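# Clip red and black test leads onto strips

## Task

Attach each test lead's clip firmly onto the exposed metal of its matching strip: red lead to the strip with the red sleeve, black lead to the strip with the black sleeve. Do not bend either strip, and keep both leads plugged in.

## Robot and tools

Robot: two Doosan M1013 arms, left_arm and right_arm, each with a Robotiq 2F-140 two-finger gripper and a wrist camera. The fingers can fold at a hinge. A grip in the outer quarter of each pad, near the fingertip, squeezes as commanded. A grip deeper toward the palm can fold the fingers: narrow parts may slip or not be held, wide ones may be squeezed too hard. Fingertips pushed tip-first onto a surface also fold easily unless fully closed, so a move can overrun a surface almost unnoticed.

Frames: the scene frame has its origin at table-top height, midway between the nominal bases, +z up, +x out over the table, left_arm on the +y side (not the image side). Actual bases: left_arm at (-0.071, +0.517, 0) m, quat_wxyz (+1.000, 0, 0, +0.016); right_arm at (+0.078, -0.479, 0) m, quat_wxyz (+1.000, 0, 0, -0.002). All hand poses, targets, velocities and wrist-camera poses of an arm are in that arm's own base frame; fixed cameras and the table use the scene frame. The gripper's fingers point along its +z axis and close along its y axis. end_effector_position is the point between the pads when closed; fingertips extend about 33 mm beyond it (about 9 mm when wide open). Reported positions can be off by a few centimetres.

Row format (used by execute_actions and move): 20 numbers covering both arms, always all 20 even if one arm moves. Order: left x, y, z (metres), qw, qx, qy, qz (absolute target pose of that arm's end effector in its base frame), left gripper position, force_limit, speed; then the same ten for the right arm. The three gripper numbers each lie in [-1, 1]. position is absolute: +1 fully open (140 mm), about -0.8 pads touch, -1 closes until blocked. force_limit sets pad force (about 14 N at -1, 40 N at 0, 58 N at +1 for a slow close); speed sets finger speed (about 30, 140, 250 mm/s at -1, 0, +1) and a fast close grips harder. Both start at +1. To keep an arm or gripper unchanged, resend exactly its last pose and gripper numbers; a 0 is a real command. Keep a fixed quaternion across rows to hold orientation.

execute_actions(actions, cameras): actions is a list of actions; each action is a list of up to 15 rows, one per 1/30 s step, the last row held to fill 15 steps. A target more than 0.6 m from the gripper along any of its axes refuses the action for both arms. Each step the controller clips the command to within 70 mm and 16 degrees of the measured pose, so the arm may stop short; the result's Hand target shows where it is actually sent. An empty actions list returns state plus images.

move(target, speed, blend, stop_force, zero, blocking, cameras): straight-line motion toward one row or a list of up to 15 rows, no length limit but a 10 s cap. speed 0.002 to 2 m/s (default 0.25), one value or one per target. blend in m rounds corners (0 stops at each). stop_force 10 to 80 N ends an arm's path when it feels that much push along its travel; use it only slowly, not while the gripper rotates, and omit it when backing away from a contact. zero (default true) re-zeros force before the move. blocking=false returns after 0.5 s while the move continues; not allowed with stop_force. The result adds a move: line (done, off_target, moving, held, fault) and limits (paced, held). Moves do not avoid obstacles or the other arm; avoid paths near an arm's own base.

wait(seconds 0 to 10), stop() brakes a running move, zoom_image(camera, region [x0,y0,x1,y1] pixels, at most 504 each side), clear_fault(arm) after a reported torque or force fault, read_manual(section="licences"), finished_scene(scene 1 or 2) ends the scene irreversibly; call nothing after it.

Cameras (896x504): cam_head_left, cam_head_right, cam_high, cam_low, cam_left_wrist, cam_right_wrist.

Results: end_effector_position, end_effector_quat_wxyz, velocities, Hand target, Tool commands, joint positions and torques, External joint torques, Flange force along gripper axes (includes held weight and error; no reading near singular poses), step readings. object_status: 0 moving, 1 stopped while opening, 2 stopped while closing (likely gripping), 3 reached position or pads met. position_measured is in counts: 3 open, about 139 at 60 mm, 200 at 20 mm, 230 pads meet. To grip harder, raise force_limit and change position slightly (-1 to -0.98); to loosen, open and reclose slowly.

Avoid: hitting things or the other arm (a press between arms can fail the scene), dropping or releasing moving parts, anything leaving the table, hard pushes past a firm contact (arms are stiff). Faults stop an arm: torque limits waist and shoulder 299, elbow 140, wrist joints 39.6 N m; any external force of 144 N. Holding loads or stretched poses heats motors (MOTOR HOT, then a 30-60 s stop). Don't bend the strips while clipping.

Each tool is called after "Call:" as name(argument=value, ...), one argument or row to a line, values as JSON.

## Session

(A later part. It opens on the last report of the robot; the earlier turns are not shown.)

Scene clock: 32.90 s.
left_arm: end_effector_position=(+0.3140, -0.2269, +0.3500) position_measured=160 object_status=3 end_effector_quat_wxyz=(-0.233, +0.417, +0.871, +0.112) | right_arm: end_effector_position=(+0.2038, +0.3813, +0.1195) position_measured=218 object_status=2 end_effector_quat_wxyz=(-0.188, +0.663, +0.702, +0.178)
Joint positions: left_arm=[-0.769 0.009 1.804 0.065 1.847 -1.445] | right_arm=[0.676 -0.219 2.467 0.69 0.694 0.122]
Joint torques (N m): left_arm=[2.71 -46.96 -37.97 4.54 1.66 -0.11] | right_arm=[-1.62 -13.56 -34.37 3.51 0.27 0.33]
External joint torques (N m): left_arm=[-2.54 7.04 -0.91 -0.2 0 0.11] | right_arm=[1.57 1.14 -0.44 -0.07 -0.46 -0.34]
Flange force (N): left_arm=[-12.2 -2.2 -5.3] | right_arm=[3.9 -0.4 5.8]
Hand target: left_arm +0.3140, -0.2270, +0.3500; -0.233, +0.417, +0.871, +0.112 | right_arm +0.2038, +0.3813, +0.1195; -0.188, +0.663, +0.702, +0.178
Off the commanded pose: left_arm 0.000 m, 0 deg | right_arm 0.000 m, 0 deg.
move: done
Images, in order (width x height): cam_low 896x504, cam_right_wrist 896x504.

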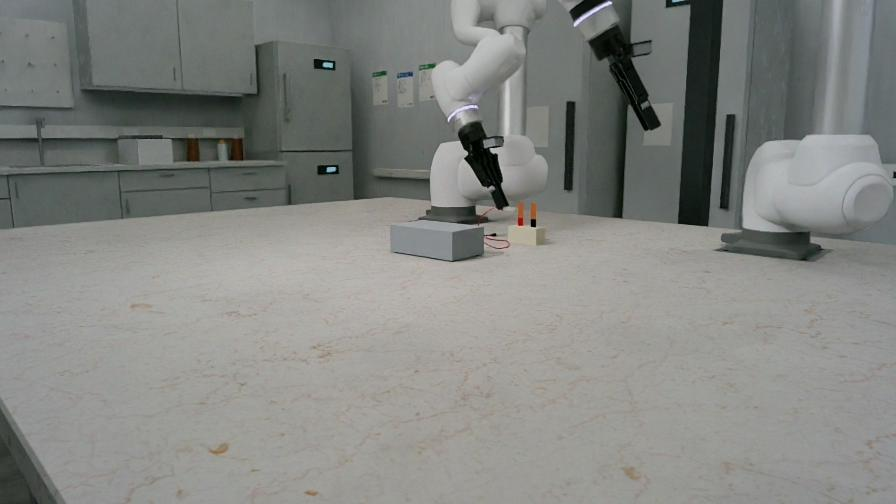

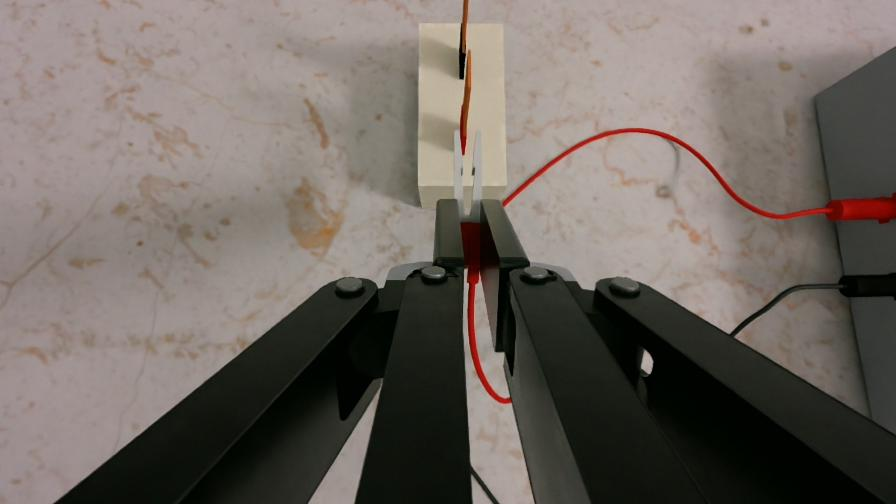

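Call:
move(
  target=[0.314, -0.227, 0.35, -0.2334, 0.4174, 0.8711, 0.1118, -0.25, -1, 0, 0.2027, 0.4094, 0.1195, -0.1894, 0.6582, 0.7069, 0.1763, -1, -1, -1],
  speed=0.06,
  cameras=["cam_right_wrist", "cam_low"],
)

Call:
zoom_image(
  camera="cam_right_wrist",
  region=[430, 70, 510, 230],
)

Call:
zoom_image(
  camera="cam_low",
  region=[485, 190, 555, 250],
)

Scene clock: 34.90 s.
left_arm: end_effector_position=(+0.3140, -0.2270, +0.3500) position_measured=160 object_status=3 end_effector_quat_wxyz=(-0.233, +0.417, +0.871, +0.112) | right_arm: end_effector_position=(+0.2027, +0.4093, +0.1195) position_measured=218 object_status=2 end_effector_quat_wxyz=(-0.189, +0.658, +0.707, +0.176)
Joint positions: left_arm=[-0.769 0.009 1.804 0.065 1.847 -1.445] | right_arm=[0.742 -0.176 2.436 0.694 0.659 0.16]
Joint torques (N m): left_arm=[0.55 -46.03 -38.06 4.54 1.55 -0.42] | right_arm=[-1.49 -19.83 -34.4 3.46 0.16 0.72]
External joint torques (N m): left_arm=[-0.38 6.14 -0.8 -0.2 0.12 0.41] | right_arm=[1.36 3.37 -0.2 -0.08 -0.4 -0.72]
Flange force (N): left_arm=[-10.1 2.0 -4.6] | right_arm=[2.4 3.5 10.3]
Hand target: left_arm +0.3140, -0.2270, +0.3500; -0.233, +0.417, +0.871, +0.112 | right_arm +0.2027, +0.4094, +0.1195; -0.189, +0.658, +0.707, +0.176
Off the commanded pose: left_arm 0.000 m, 0 deg | right_arm 0.000 m, 0 deg.
move: done
Images, in order (width x height): cam_low 896x504, cam_right_wrist 896x504.

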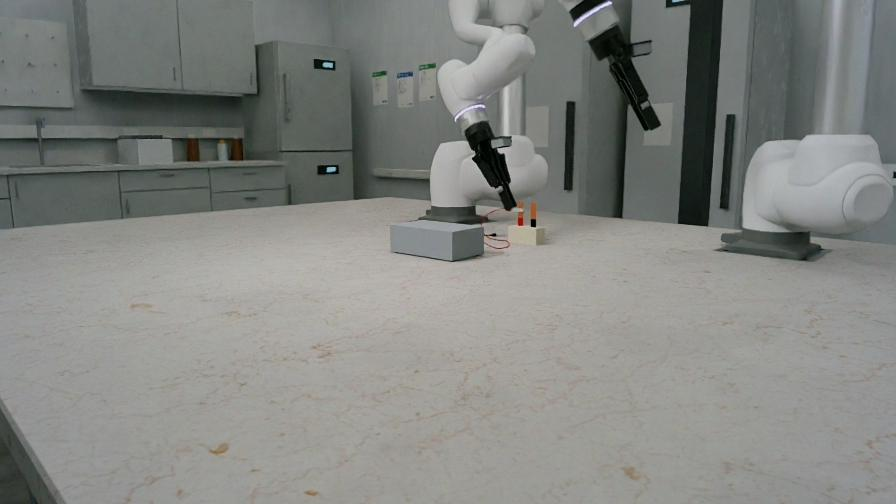

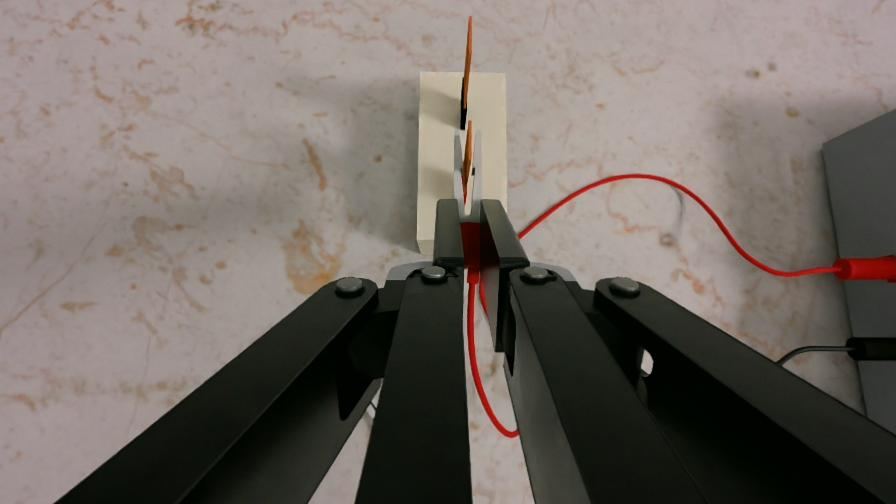

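Scaled by 3.150 from the camera's 896x504 image, which has a finer 1280x720 frame.

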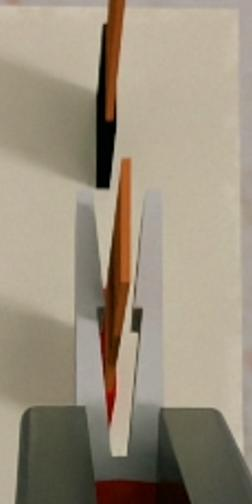

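Scaled by 7.200 from the camera's 896x504 image, which has a finer 1280x720 frame.

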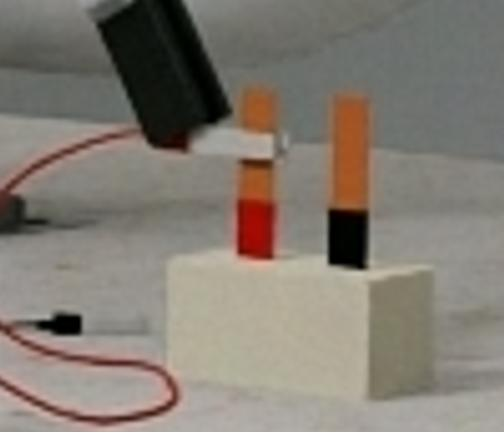

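Call:
move(
  target=[
    [0.314, -0.227, 0.35, -0.2334, 0.4174, 0.8711, 0.1118, -0.25, -1, 0, 0.2027, 0.4094, 0.1195, -0.1894, 0.6582, 0.7069, 0.1763, -0.4, -1, -1],
    [0.314, -0.227, 0.35, -0.2334, 0.4174, 0.8711, 0.1118, -0.25, -1, 0, 0.2027, 0.4094, 0.185, -0.1894, 0.6582, 0.7069, 0.1763, -0.4, -1, -1],
    [0.314, -0.227, 0.35, -0.2334, 0.4174, 0.8711, 0.1118, -0.25, -1, 0, 0.40, 0.15, 0.28, -0.1094, 0.8754, 0.4082, 0.2346, -0.4, -1, -1],
    [0.305, -0.45, 0.32, -0.2334, 0.4174, 0.8711, 0.1118, -0.25, -1, 0, 0.52, -0.10, 0.30, -0.0449, 0.9513, 0.1677, 0.2549, -0.4, -1, -1],
    [0.3001, -0.684, 0.17, -0.2334, 0.4174, 0.8711, 0.1118, -0.25, -1, 0, 0.42, -0.38, 0.32, 0.0248, 0.9615, -0.0926, 0.2576, -0.4, -1, -1],
  ],
  speed=[0.1, 0.12, 0.45, 0.45, 0.45],
  blend=[0, 0.01, 0.06, 0.08, 0],
  cameras=["all"],
)

Call:
zoom_image(
  camera="cam_left_wrist",
  region=[340, 100, 600, 340],
)

Call:
zoom_image(
  camera="cam_low",
  region=[460, 180, 600, 260],
)

Scene clock: 41.80 s.
left_arm: end_effector_position=(+0.3001, -0.6840, +0.1700) position_measured=160 object_status=3 end_effector_quat_wxyz=(-0.233, +0.417, +0.871, +0.112) | right_arm: end_effector_position=(+0.4200, -0.3799, +0.3200) position_measured=179 object_status=3 end_effector_quat_wxyz=(+0.025, +0.961, -0.093, +0.258)
Joint positions: left_arm=[-1.148 0.66 1.247 -0.128 1.743 -1.814] | right_arm=[-1.015 -0.171 2.024 0.461 0.967 0.545]
Joint torques (N m): left_arm=[0.49 -109.36 -36.91 3.79 1.5 -0.38] | right_arm=[-1.47 -26.84 -41.29 4.94 -0.42 0.17]
External joint torques (N m): left_arm=[-0.05 8.59 -0.7 -0.19 0.14 0.38] | right_arm=[1.65 2.89 0.12 -0.3 -0.31 -0.17]
Flange force (N): left_arm=[-15.5 -3.2 -4.3] | right_arm=[4.6 0.7 5.1]
Hand target: left_arm +0.3001, -0.6840, +0.1700; -0.233, +0.417, +0.871, +0.112 | right_arm +0.4200, -0.3800, +0.3200; +0.025, +0.961, -0.093, +0.258
Off the commanded pose: left_arm 0.000 m, 0 deg | right_arm 0.000 m, 0 deg.
move: done; limits=paced

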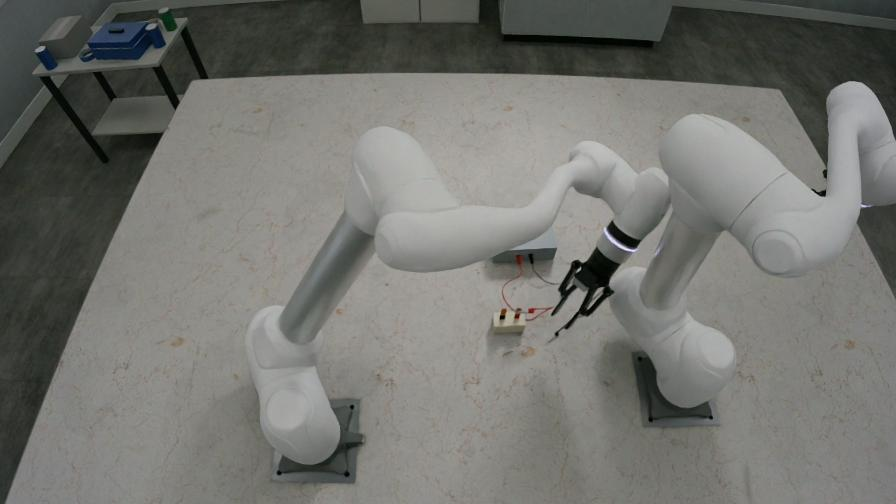

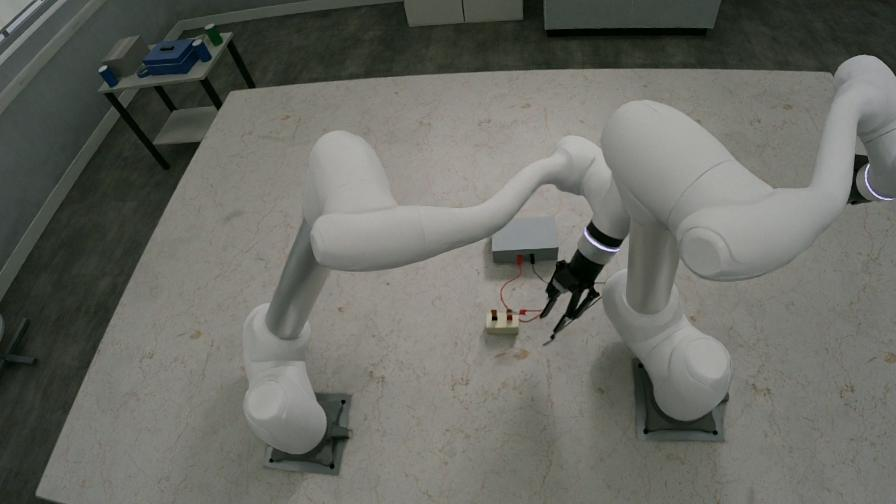

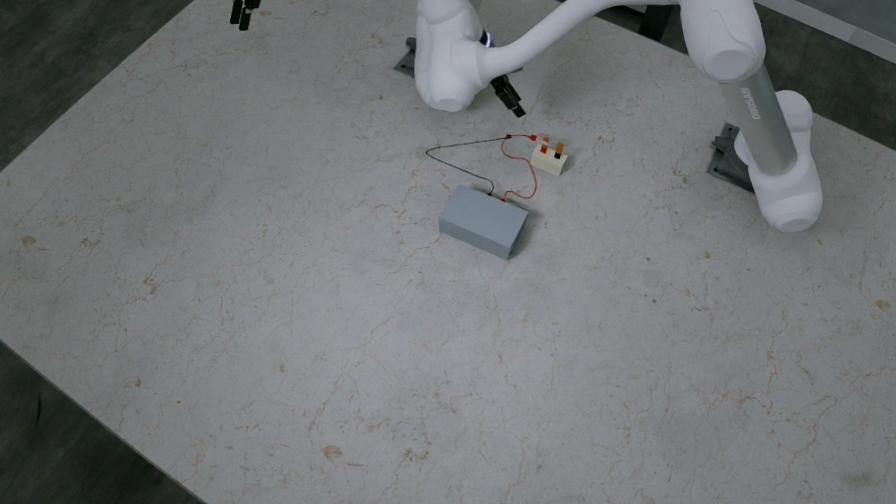

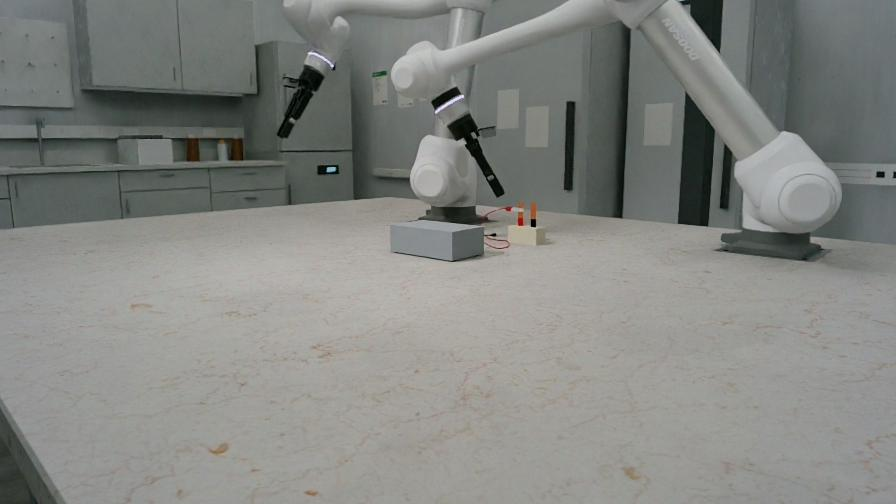

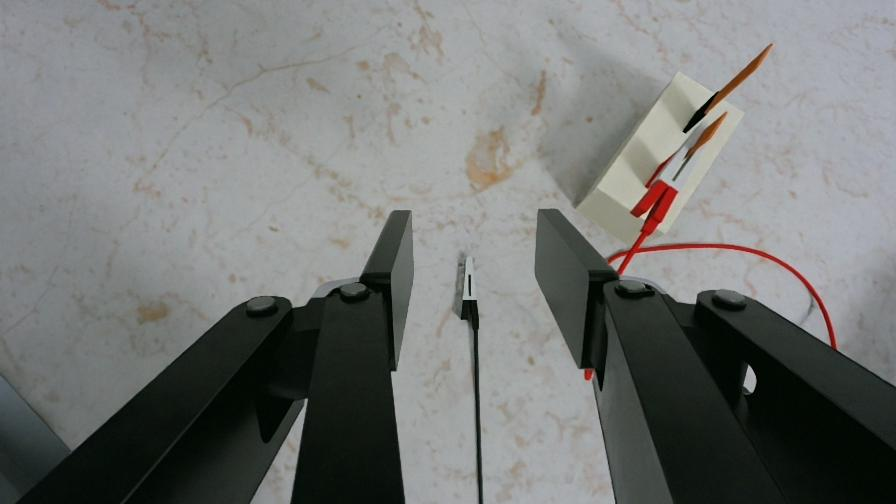

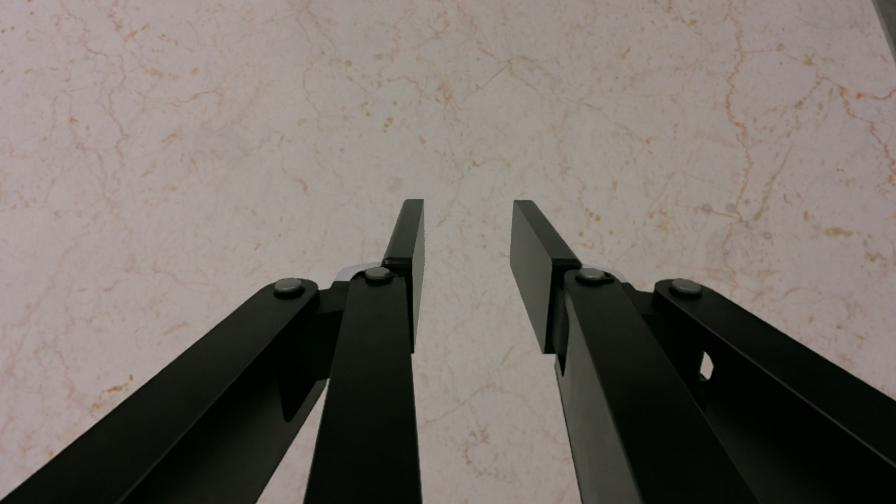

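Scaled by 1.938 from the camera's 896x504 image, which has a finer 1280x720 frame.

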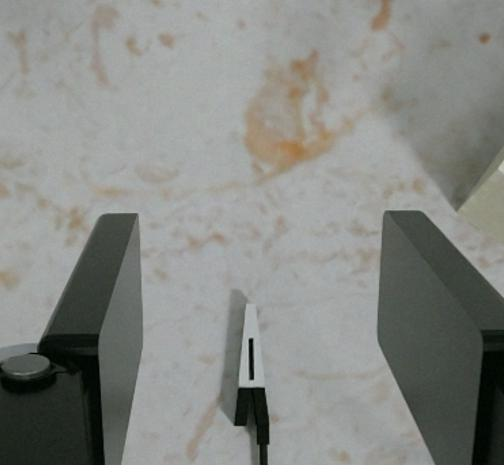

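Scaled by 3.600 from the camera's 896x504 image, which has a finer 1280x720 frame.

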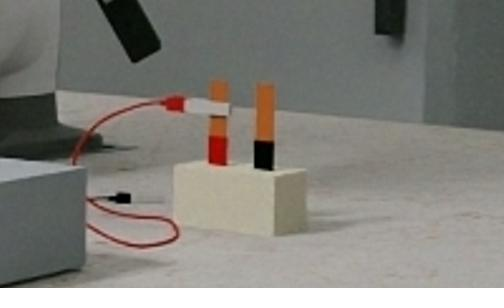

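Call:
move(
  target=[0.3070, -0.6885, 0.085, -0.2334, 0.4174, 0.8711, 0.1118, -0.48, -1, 0, 0.42, -0.38, 0.32, 0.0248, 0.9615, -0.0926, 0.2576, -0.4, -1, -1],
  speed=0.15,
  cameras=["cam_left_wrist", "cam_low"],
)

Call:
zoom_image(
  camera="cam_left_wrist",
  region=[390, 180, 560, 350],
)

Call:
zoom_image(
  camera="cam_low",
  region=[470, 190, 550, 250],
)

Scene clock: 45.47 s.
left_arm: end_effector_position=(+0.3070, -0.6885, +0.0851) position_measured=190 object_status=3 end_effector_quat_wxyz=(-0.233, +0.417, +0.871, +0.112) | right_arm: end_effector_position=(+0.4200, -0.3800, +0.3200) position_measured=179 object_status=3 end_effector_quat_wxyz=(+0.025, +0.961, -0.093, +0.258)
Joint positions: left_arm=[-1.143 0.726 1.295 -0.124 1.63 -1.795] | right_arm=[-1.015 -0.171 2.024 0.461 0.968 0.544]
Joint torques (N m): left_arm=[0.5 -115.46 -35.57 3.64 1.71 -0.31] | right_arm=[-1.71 -25.58 -40.95 4.74 -0.35 0.32]
External joint torques (N m): left_arm=[0.16 11.46 -0.14 -0.18 -0.06 0.31] | right_arm=[1.77 1.7 -0.26 -0.1 -0.39 -0.32]
Flange force (N): left_arm=[-19.2 -3.3 -1.4] | right_arm=[3.9 -0.2 3.9]
Hand target: left_arm +0.3070, -0.6885, +0.0850; -0.233, +0.417, +0.871, +0.112 | right_arm +0.4200, -0.3800, +0.3200; +0.025, +0.961, -0.093, +0.258
Off the commanded pose: left_arm 0.000 m, 0 deg | right_arm 0.000 m, 0 deg.
move: done
Images, in order (width x height): cam_low 896x504, cam_left_wrist 896x504.

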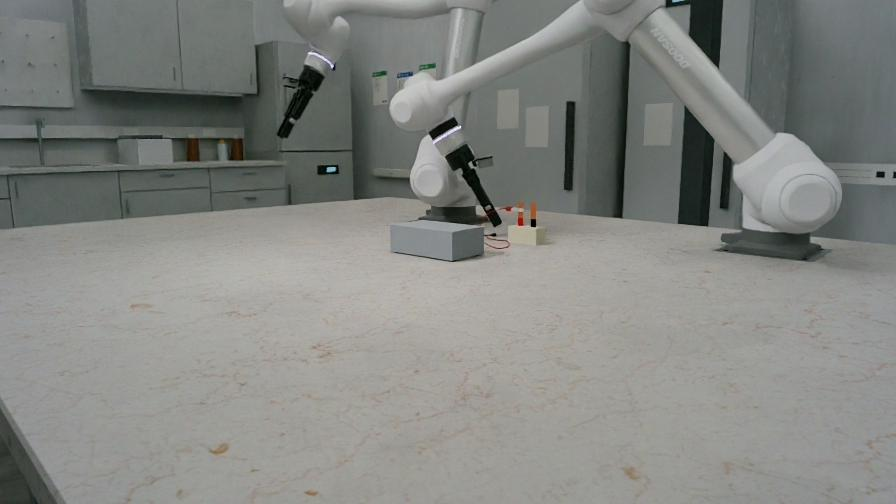

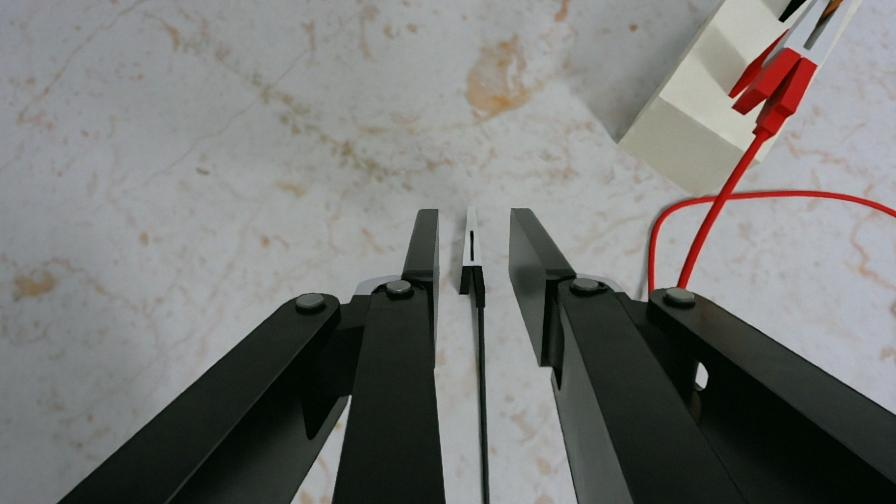

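Scaled by 2.965 from the camera's 896x504 image, which has a finer 1280x720 frame.

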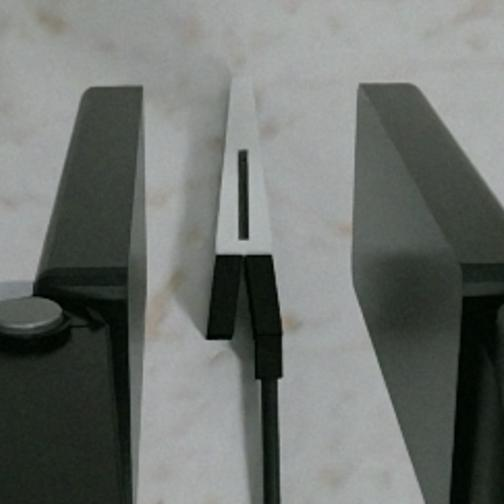

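Scaled by 6.300 from the camera's 896x504 image, which has a finer 1280x720 frame.

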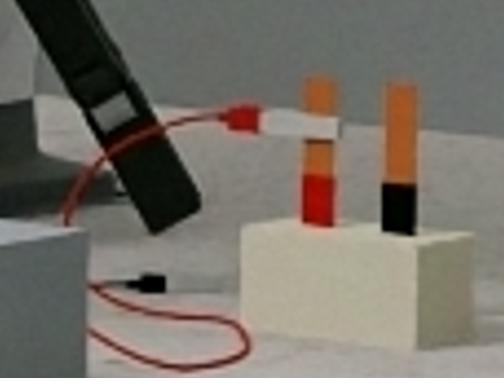

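Call:
move(
  target=[0.3085, -0.6904, 0.062, -0.2334, 0.4174, 0.8711, 0.1118, -0.55, -1, -1, 0.42, -0.38, 0.32, 0.0248, 0.9615, -0.0926, 0.2576, -0.4, -1, -1],
  speed=0.08,
  cameras=["cam_left_wrist", "cam_low"],
)

Call:
zoom_image(
  camera="cam_left_wrist",
  region=[390, 180, 560, 350],
)

Call:
zoom_image(
  camera="cam_low",
  region=[470, 190, 550, 250],
)

Scene clock: 47.80 s.
left_arm: end_effector_position=(+0.3085, -0.6904, +0.0621) position_measured=199 object_status=3 end_effector_quat_wxyz=(-0.233, +0.417, +0.871, +0.112) | right_arm: end_effector_position=(+0.4200, -0.3800, +0.3200) position_measured=179 object_status=3 end_effector_quat_wxyz=(+0.025, +0.961, -0.093, +0.258)
Joint positions: left_arm=[-1.142 0.747 1.303 -0.123 1.602 -1.791] | right_arm=[-1.015 -0.171 2.024 0.461 0.968 0.544]
Joint torques (N m): left_arm=[0.66 -114.25 -34.61 3.64 1.41 -0.31] | right_arm=[-1.64 -25.86 -40.86 4.75 -0.28 0.34]
External joint torques (N m): left_arm=[-0.51 9 -0.63 -0.24 0.25 0.31] | right_arm=[1.73 1.95 -0.33 -0.12 -0.45 -0.34]
Flange force (N): left_arm=[-16.1 -3.6 -2.0] | right_arm=[4.2 0.2 4.2]
Hand target: left_arm +0.3085, -0.6904, +0.0620; -0.233, +0.417, +0.871, +0.112 | right_arm +0.4200, -0.3800, +0.3200; +0.025, +0.961, -0.093, +0.258
Off the commanded pose: left_arm 0.000 m, 0 deg | right_arm 0.000 m, 0 deg.
move: done
Images, in order (width x height): cam_low 896x504, cam_left_wrist 896x504.

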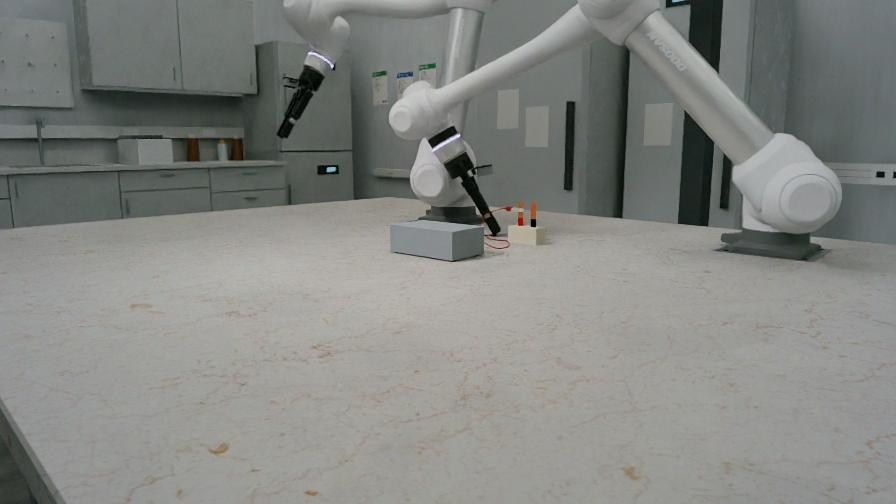

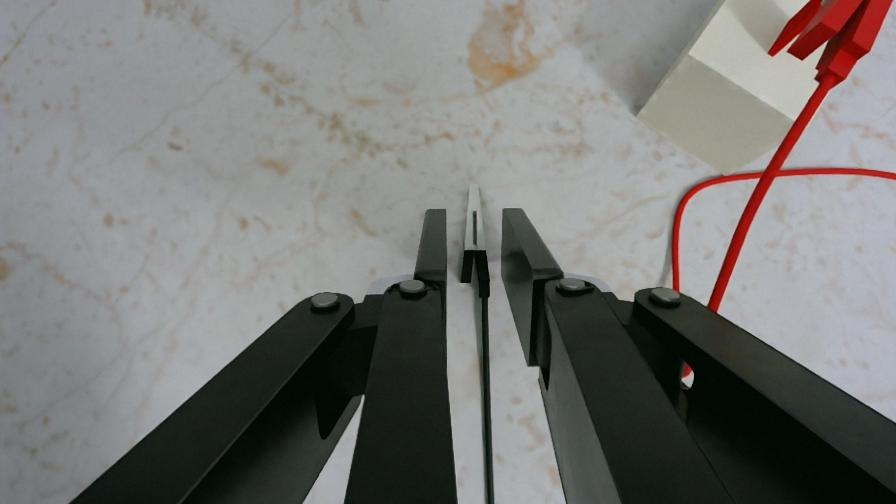

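Scaled by 2.965 from the camera's 896x504 image, which has a finer 1280x720 frame.

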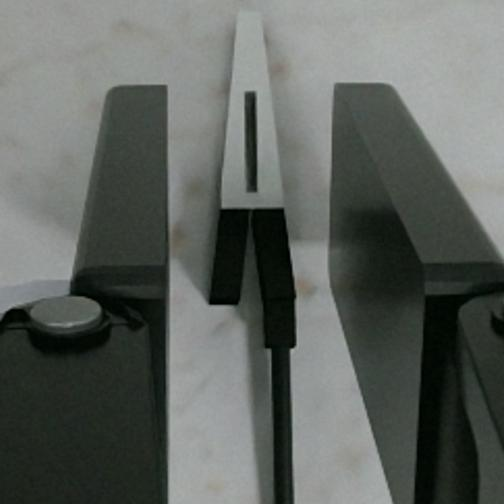

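Scaled by 6.300 from the camera's 896x504 image, which has a finer 1280x720 frame.

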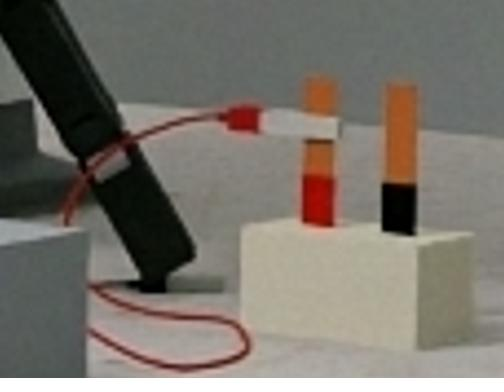

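Call:
move(
  target=[
    [0.3085, -0.6904, 0.061, -0.2334, 0.4174, 0.8711, 0.1118, -0.55, -1, -1, 0.42, -0.38, 0.32, 0.0248, 0.9615, -0.0926, 0.2576, -0.4, -1, -1],
    [0.3085, -0.6904, 0.061, -0.2334, 0.4174, 0.8711, 0.1118, -1, -1, -1, 0.42, -0.38, 0.32, 0.0248, 0.9615, -0.0926, 0.2576, -0.4, -1, -1],
  ],
  speed=0.05,
  cameras=["cam_left_wrist", "cam_low"],
)

Call:
zoom_image(
  camera="cam_left_wrist",
  region=[390, 150, 560, 320],
)

Call:
zoom_image(
  camera="cam_left_wrist",
  region=[560, 100, 860, 420],
)

Scene clock: 49.63 s.
left_arm: end_effector_position=(+0.3085, -0.6904, +0.0610) position_measured=221 object_status=2 end_effector_quat_wxyz=(-0.233, +0.417, +0.871, +0.112) | right_arm: end_effector_position=(+0.4200, -0.3800, +0.3200) position_measured=179 object_status=3 end_effector_quat_wxyz=(+0.025, +0.961, -0.093, +0.258)
Joint positions: left_arm=[-1.142 0.748 1.303 -0.123 1.601 -1.791] | right_arm=[-1.015 -0.171 2.024 0.461 0.968 0.544]
Joint torques (N m): left_arm=[1.06 -112.48 -33.55 3.84 1.43 -0.37] | right_arm=[-1.55 -25.71 -41.11 4.74 -0.31 0.28]
External joint torques (N m): left_arm=[-0.54 7.83 -1.45 -0.45 0.22 0.37] | right_arm=[1.64 1.8 -0.09 -0.1 -0.42 -0.28]
Flange force (N): left_arm=[-15.8 -3.8 -3.4] | right_arm=[3.6 -0.1 4.1]
Hand target: left_arm +0.3085, -0.6904, +0.0610; -0.233, +0.417, +0.871, +0.112 | right_arm +0.4200, -0.3800, +0.3200; +0.025, +0.961, -0.093, +0.258
Off the commanded pose: left_arm 0.000 m, 0 deg | right_arm 0.000 m, 0 deg.
move: done
Images, in order (width x height): cam_low 896x504, cam_left_wrist 896x504.

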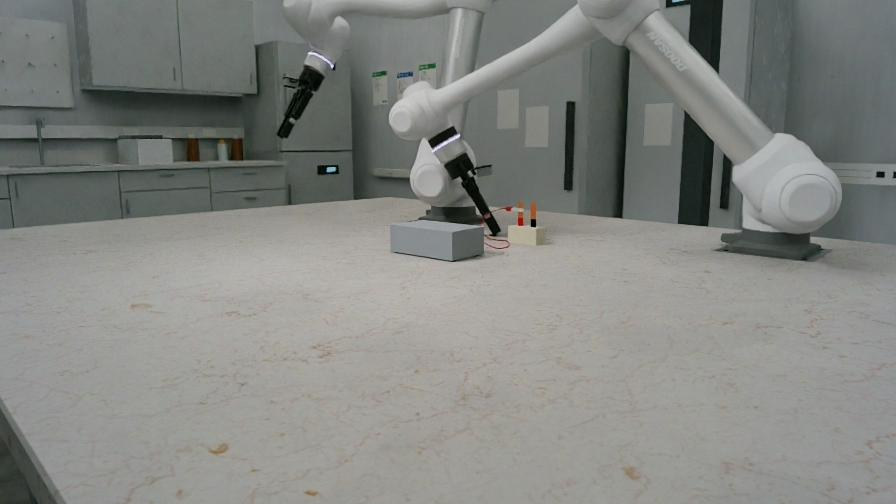

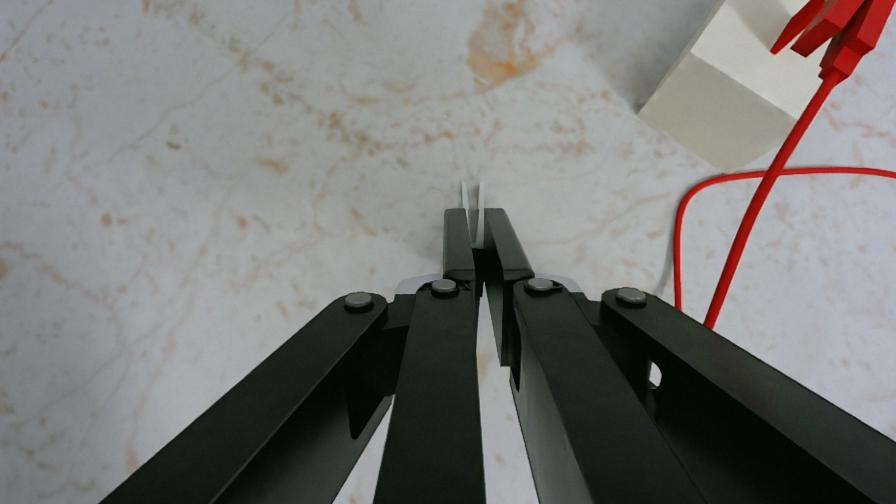

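Scaled by 2.965 from the camera's 896x504 image, which has a finer 1280x720 frame.

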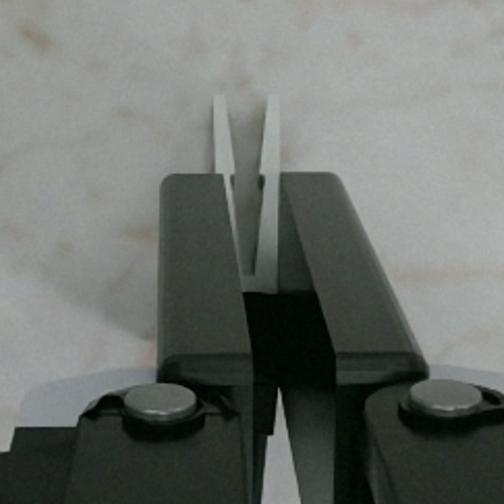

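Scaled by 1.575 from the camera's 896x504 image, which has a finer 1280x720 frame.

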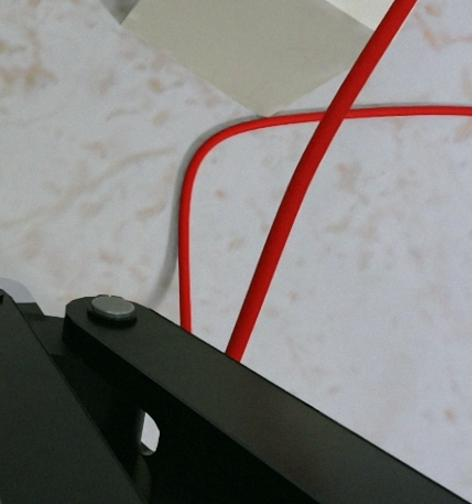

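Call:
move(
  target=[
    [0.3085, -0.6904, 0.25, -0.2334, 0.4174, 0.8711, 0.1118, -1, -1, -1, 0.42, -0.38, 0.32, 0.0248, 0.9615, -0.0926, 0.2576, -0.4, -1, -1],
    [0.4217, -0.6108, 0.27, -0.2566, 0.1261, 0.9576, 0.0338, -1, -1, -1, 0.42, -0.38, 0.32, 0.0248, 0.9615, -0.0926, 0.2576, -0.4, -1, -1],
    [0.4275, -0.4309, 0.26, -0.2468, -0.2905, 0.9212, -0.0778, -1, -1, -1, 0.42, -0.38, 0.32, 0.0248, 0.9615, -0.0926, 0.2576, -0.4, -1, -1],
    [0.335, -0.40, 0.22, -0.2053, -0.5880, 0.7663, -0.1576, -1, -1, -1, 0.42, -0.38, 0.32, 0.0248, 0.9615, -0.0926, 0.2576, -0.4, -1, -1],
    [0.3283, -0.4310, 0.15, -0.1796, -0.6954, 0.6704, -0.1863, -1, -1, -1, 0.42, -0.38, 0.32, 0.0248, 0.9615, -0.0926, 0.2576, -0.4, -1, -1],
  ],
  speed=[0.25, 0.4, 0.4, 0.4, 0.25],
  blend=[0.03, 0.05, 0.05, 0.03, 0],
  cameras=["all"],
)

Call:
zoom_image(
  camera="cam_left_wrist",
  region=[410, 0, 540, 260],
)

Call:
zoom_image(
  camera="cam_low",
  region=[480, 180, 580, 250],
)

Call:
zoom_image(
  camera="cam_high",
  region=[430, 90, 640, 250],
)

Scene clock: 58.17 s.
left_arm: end_effector_position=(+0.3283, -0.4310, +0.1500) position_measured=221 object_status=2 end_effector_quat_wxyz=(+0.180, +0.695, -0.670, +0.186) | right_arm: end_effector_position=(+0.4200, -0.3800, +0.3200) position_measured=179 object_status=3 end_effector_quat_wxyz=(+0.025, +0.961, -0.093, +0.258)
Joint positions: left_arm=[-0.771 -0.053 2.263 -0.625 0.632 -3.493] | right_arm=[-1.015 -0.171 2.024 0.461 0.968 0.544]
Joint torques (N m): left_arm=[1.68 -34.11 -32.63 1.89 -0.73 -0.3] | right_arm=[-1.73 -25.57 -41 4.77 -0.3 0.31]
External joint torques (N m): left_arm=[-1.65 6.62 -0.54 -0.05 0.13 0.3] | right_arm=[1.79 1.66 -0.22 -0.12 -0.44 -0.31]
Flange force (N): left_arm=[4.6 -6.8 12.2] | right_arm=[3.9 -0.4 4.0]
Hand target: left_arm +0.3283, -0.4310, +0.1500; +0.180, +0.695, -0.670, +0.186 | right_arm +0.4200, -0.3800, +0.3200; +0.025, +0.961, -0.093, +0.258
Off the commanded pose: left_arm 0.000 m, 0 deg | right_arm 0.000 m, 0 deg.
move: done

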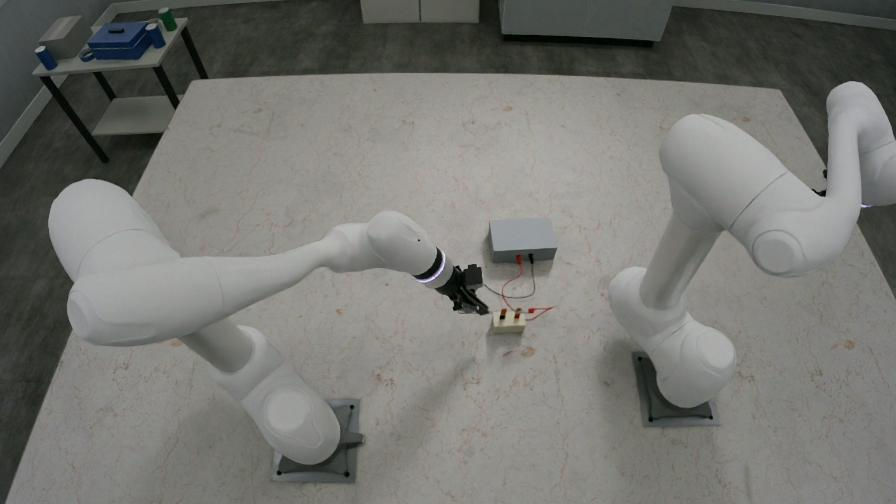

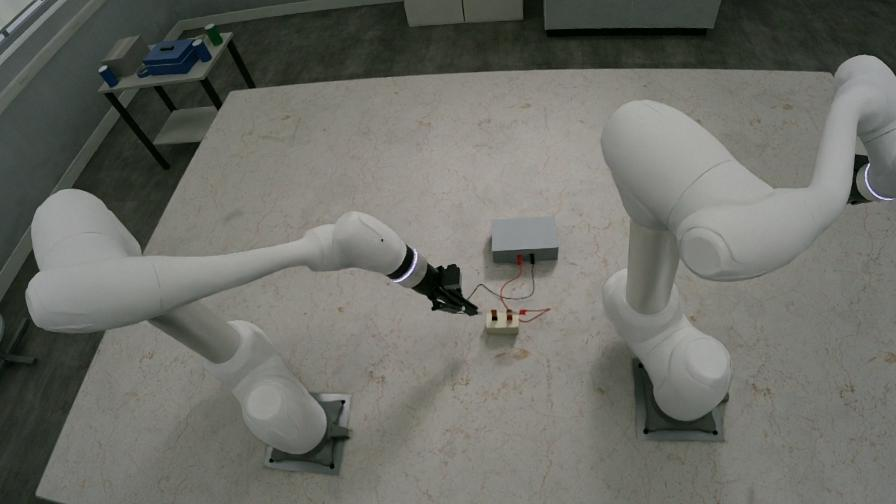

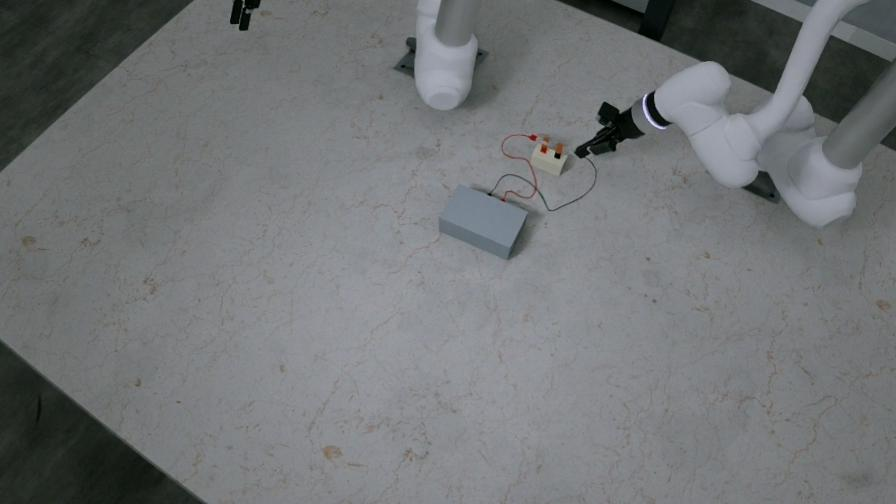

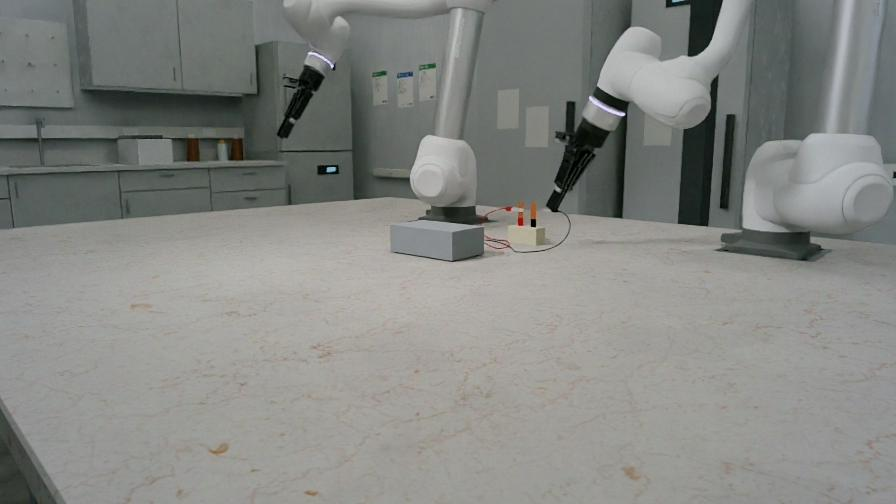

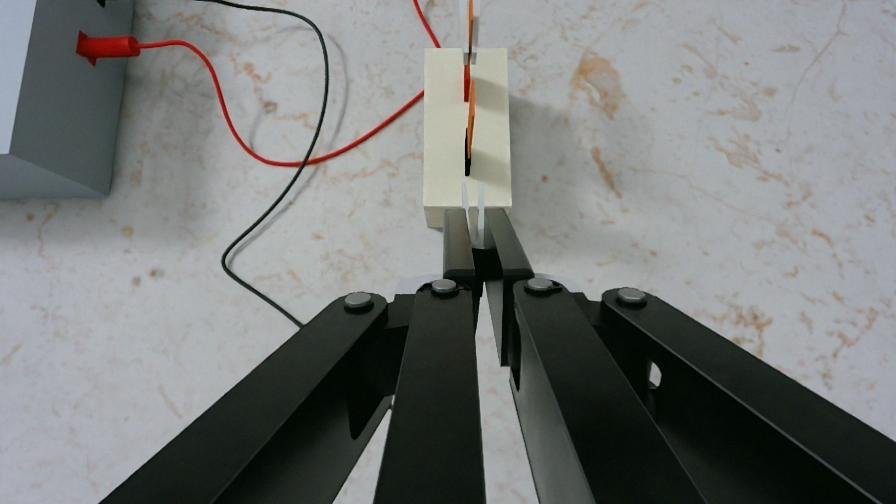

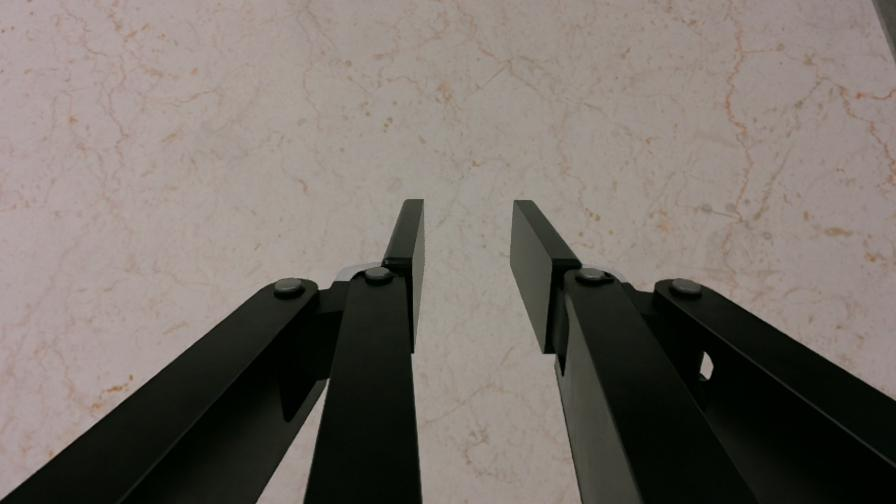

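Scaled by 1.938 from the camera's 896x504 image, which has a finer 1280x720 frame.

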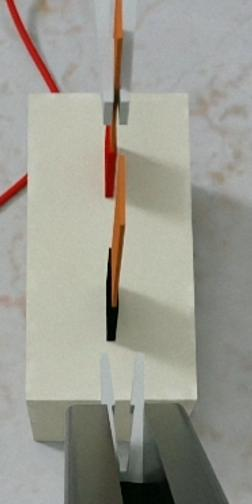

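Scaled by 5.040 from the camera's 896x504 image, which has a finer 1280x720 frame.

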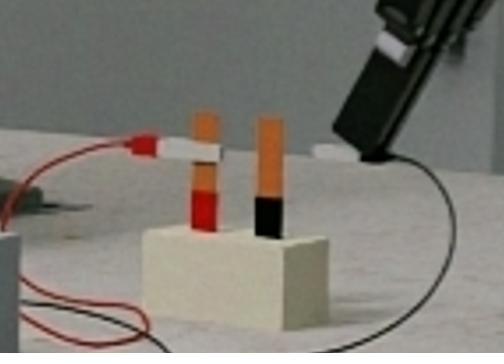

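Scaled by 2.400 from the camera's 896x504 image, which has a finer 1280x720 frame.

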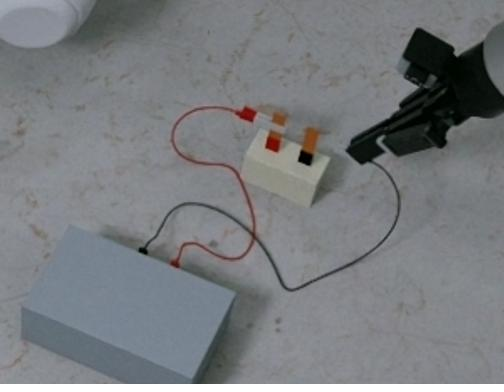

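Call:
zoom_image(
  camera="cam_left_wrist",
  region=[440, 60, 520, 230],
)

Call:
zoom_image(
  camera="cam_low",
  region=[505, 190, 575, 250],
)

Scaled by 2.965 from the camera's 896x504 image, which has a finer 1280x720 frame.

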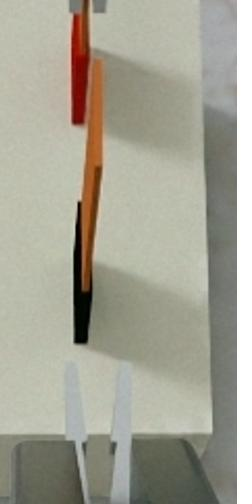

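Scaled by 7.200 from the camera's 896x504 image, which has a finer 1280x720 frame.

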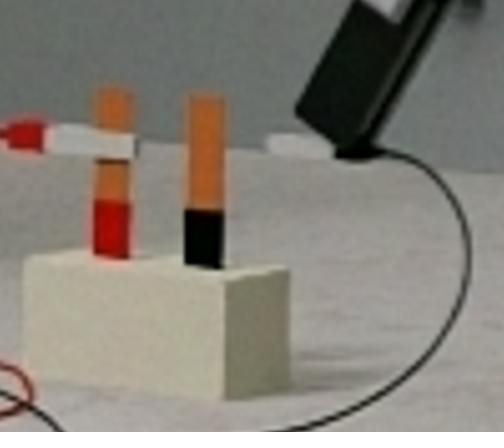

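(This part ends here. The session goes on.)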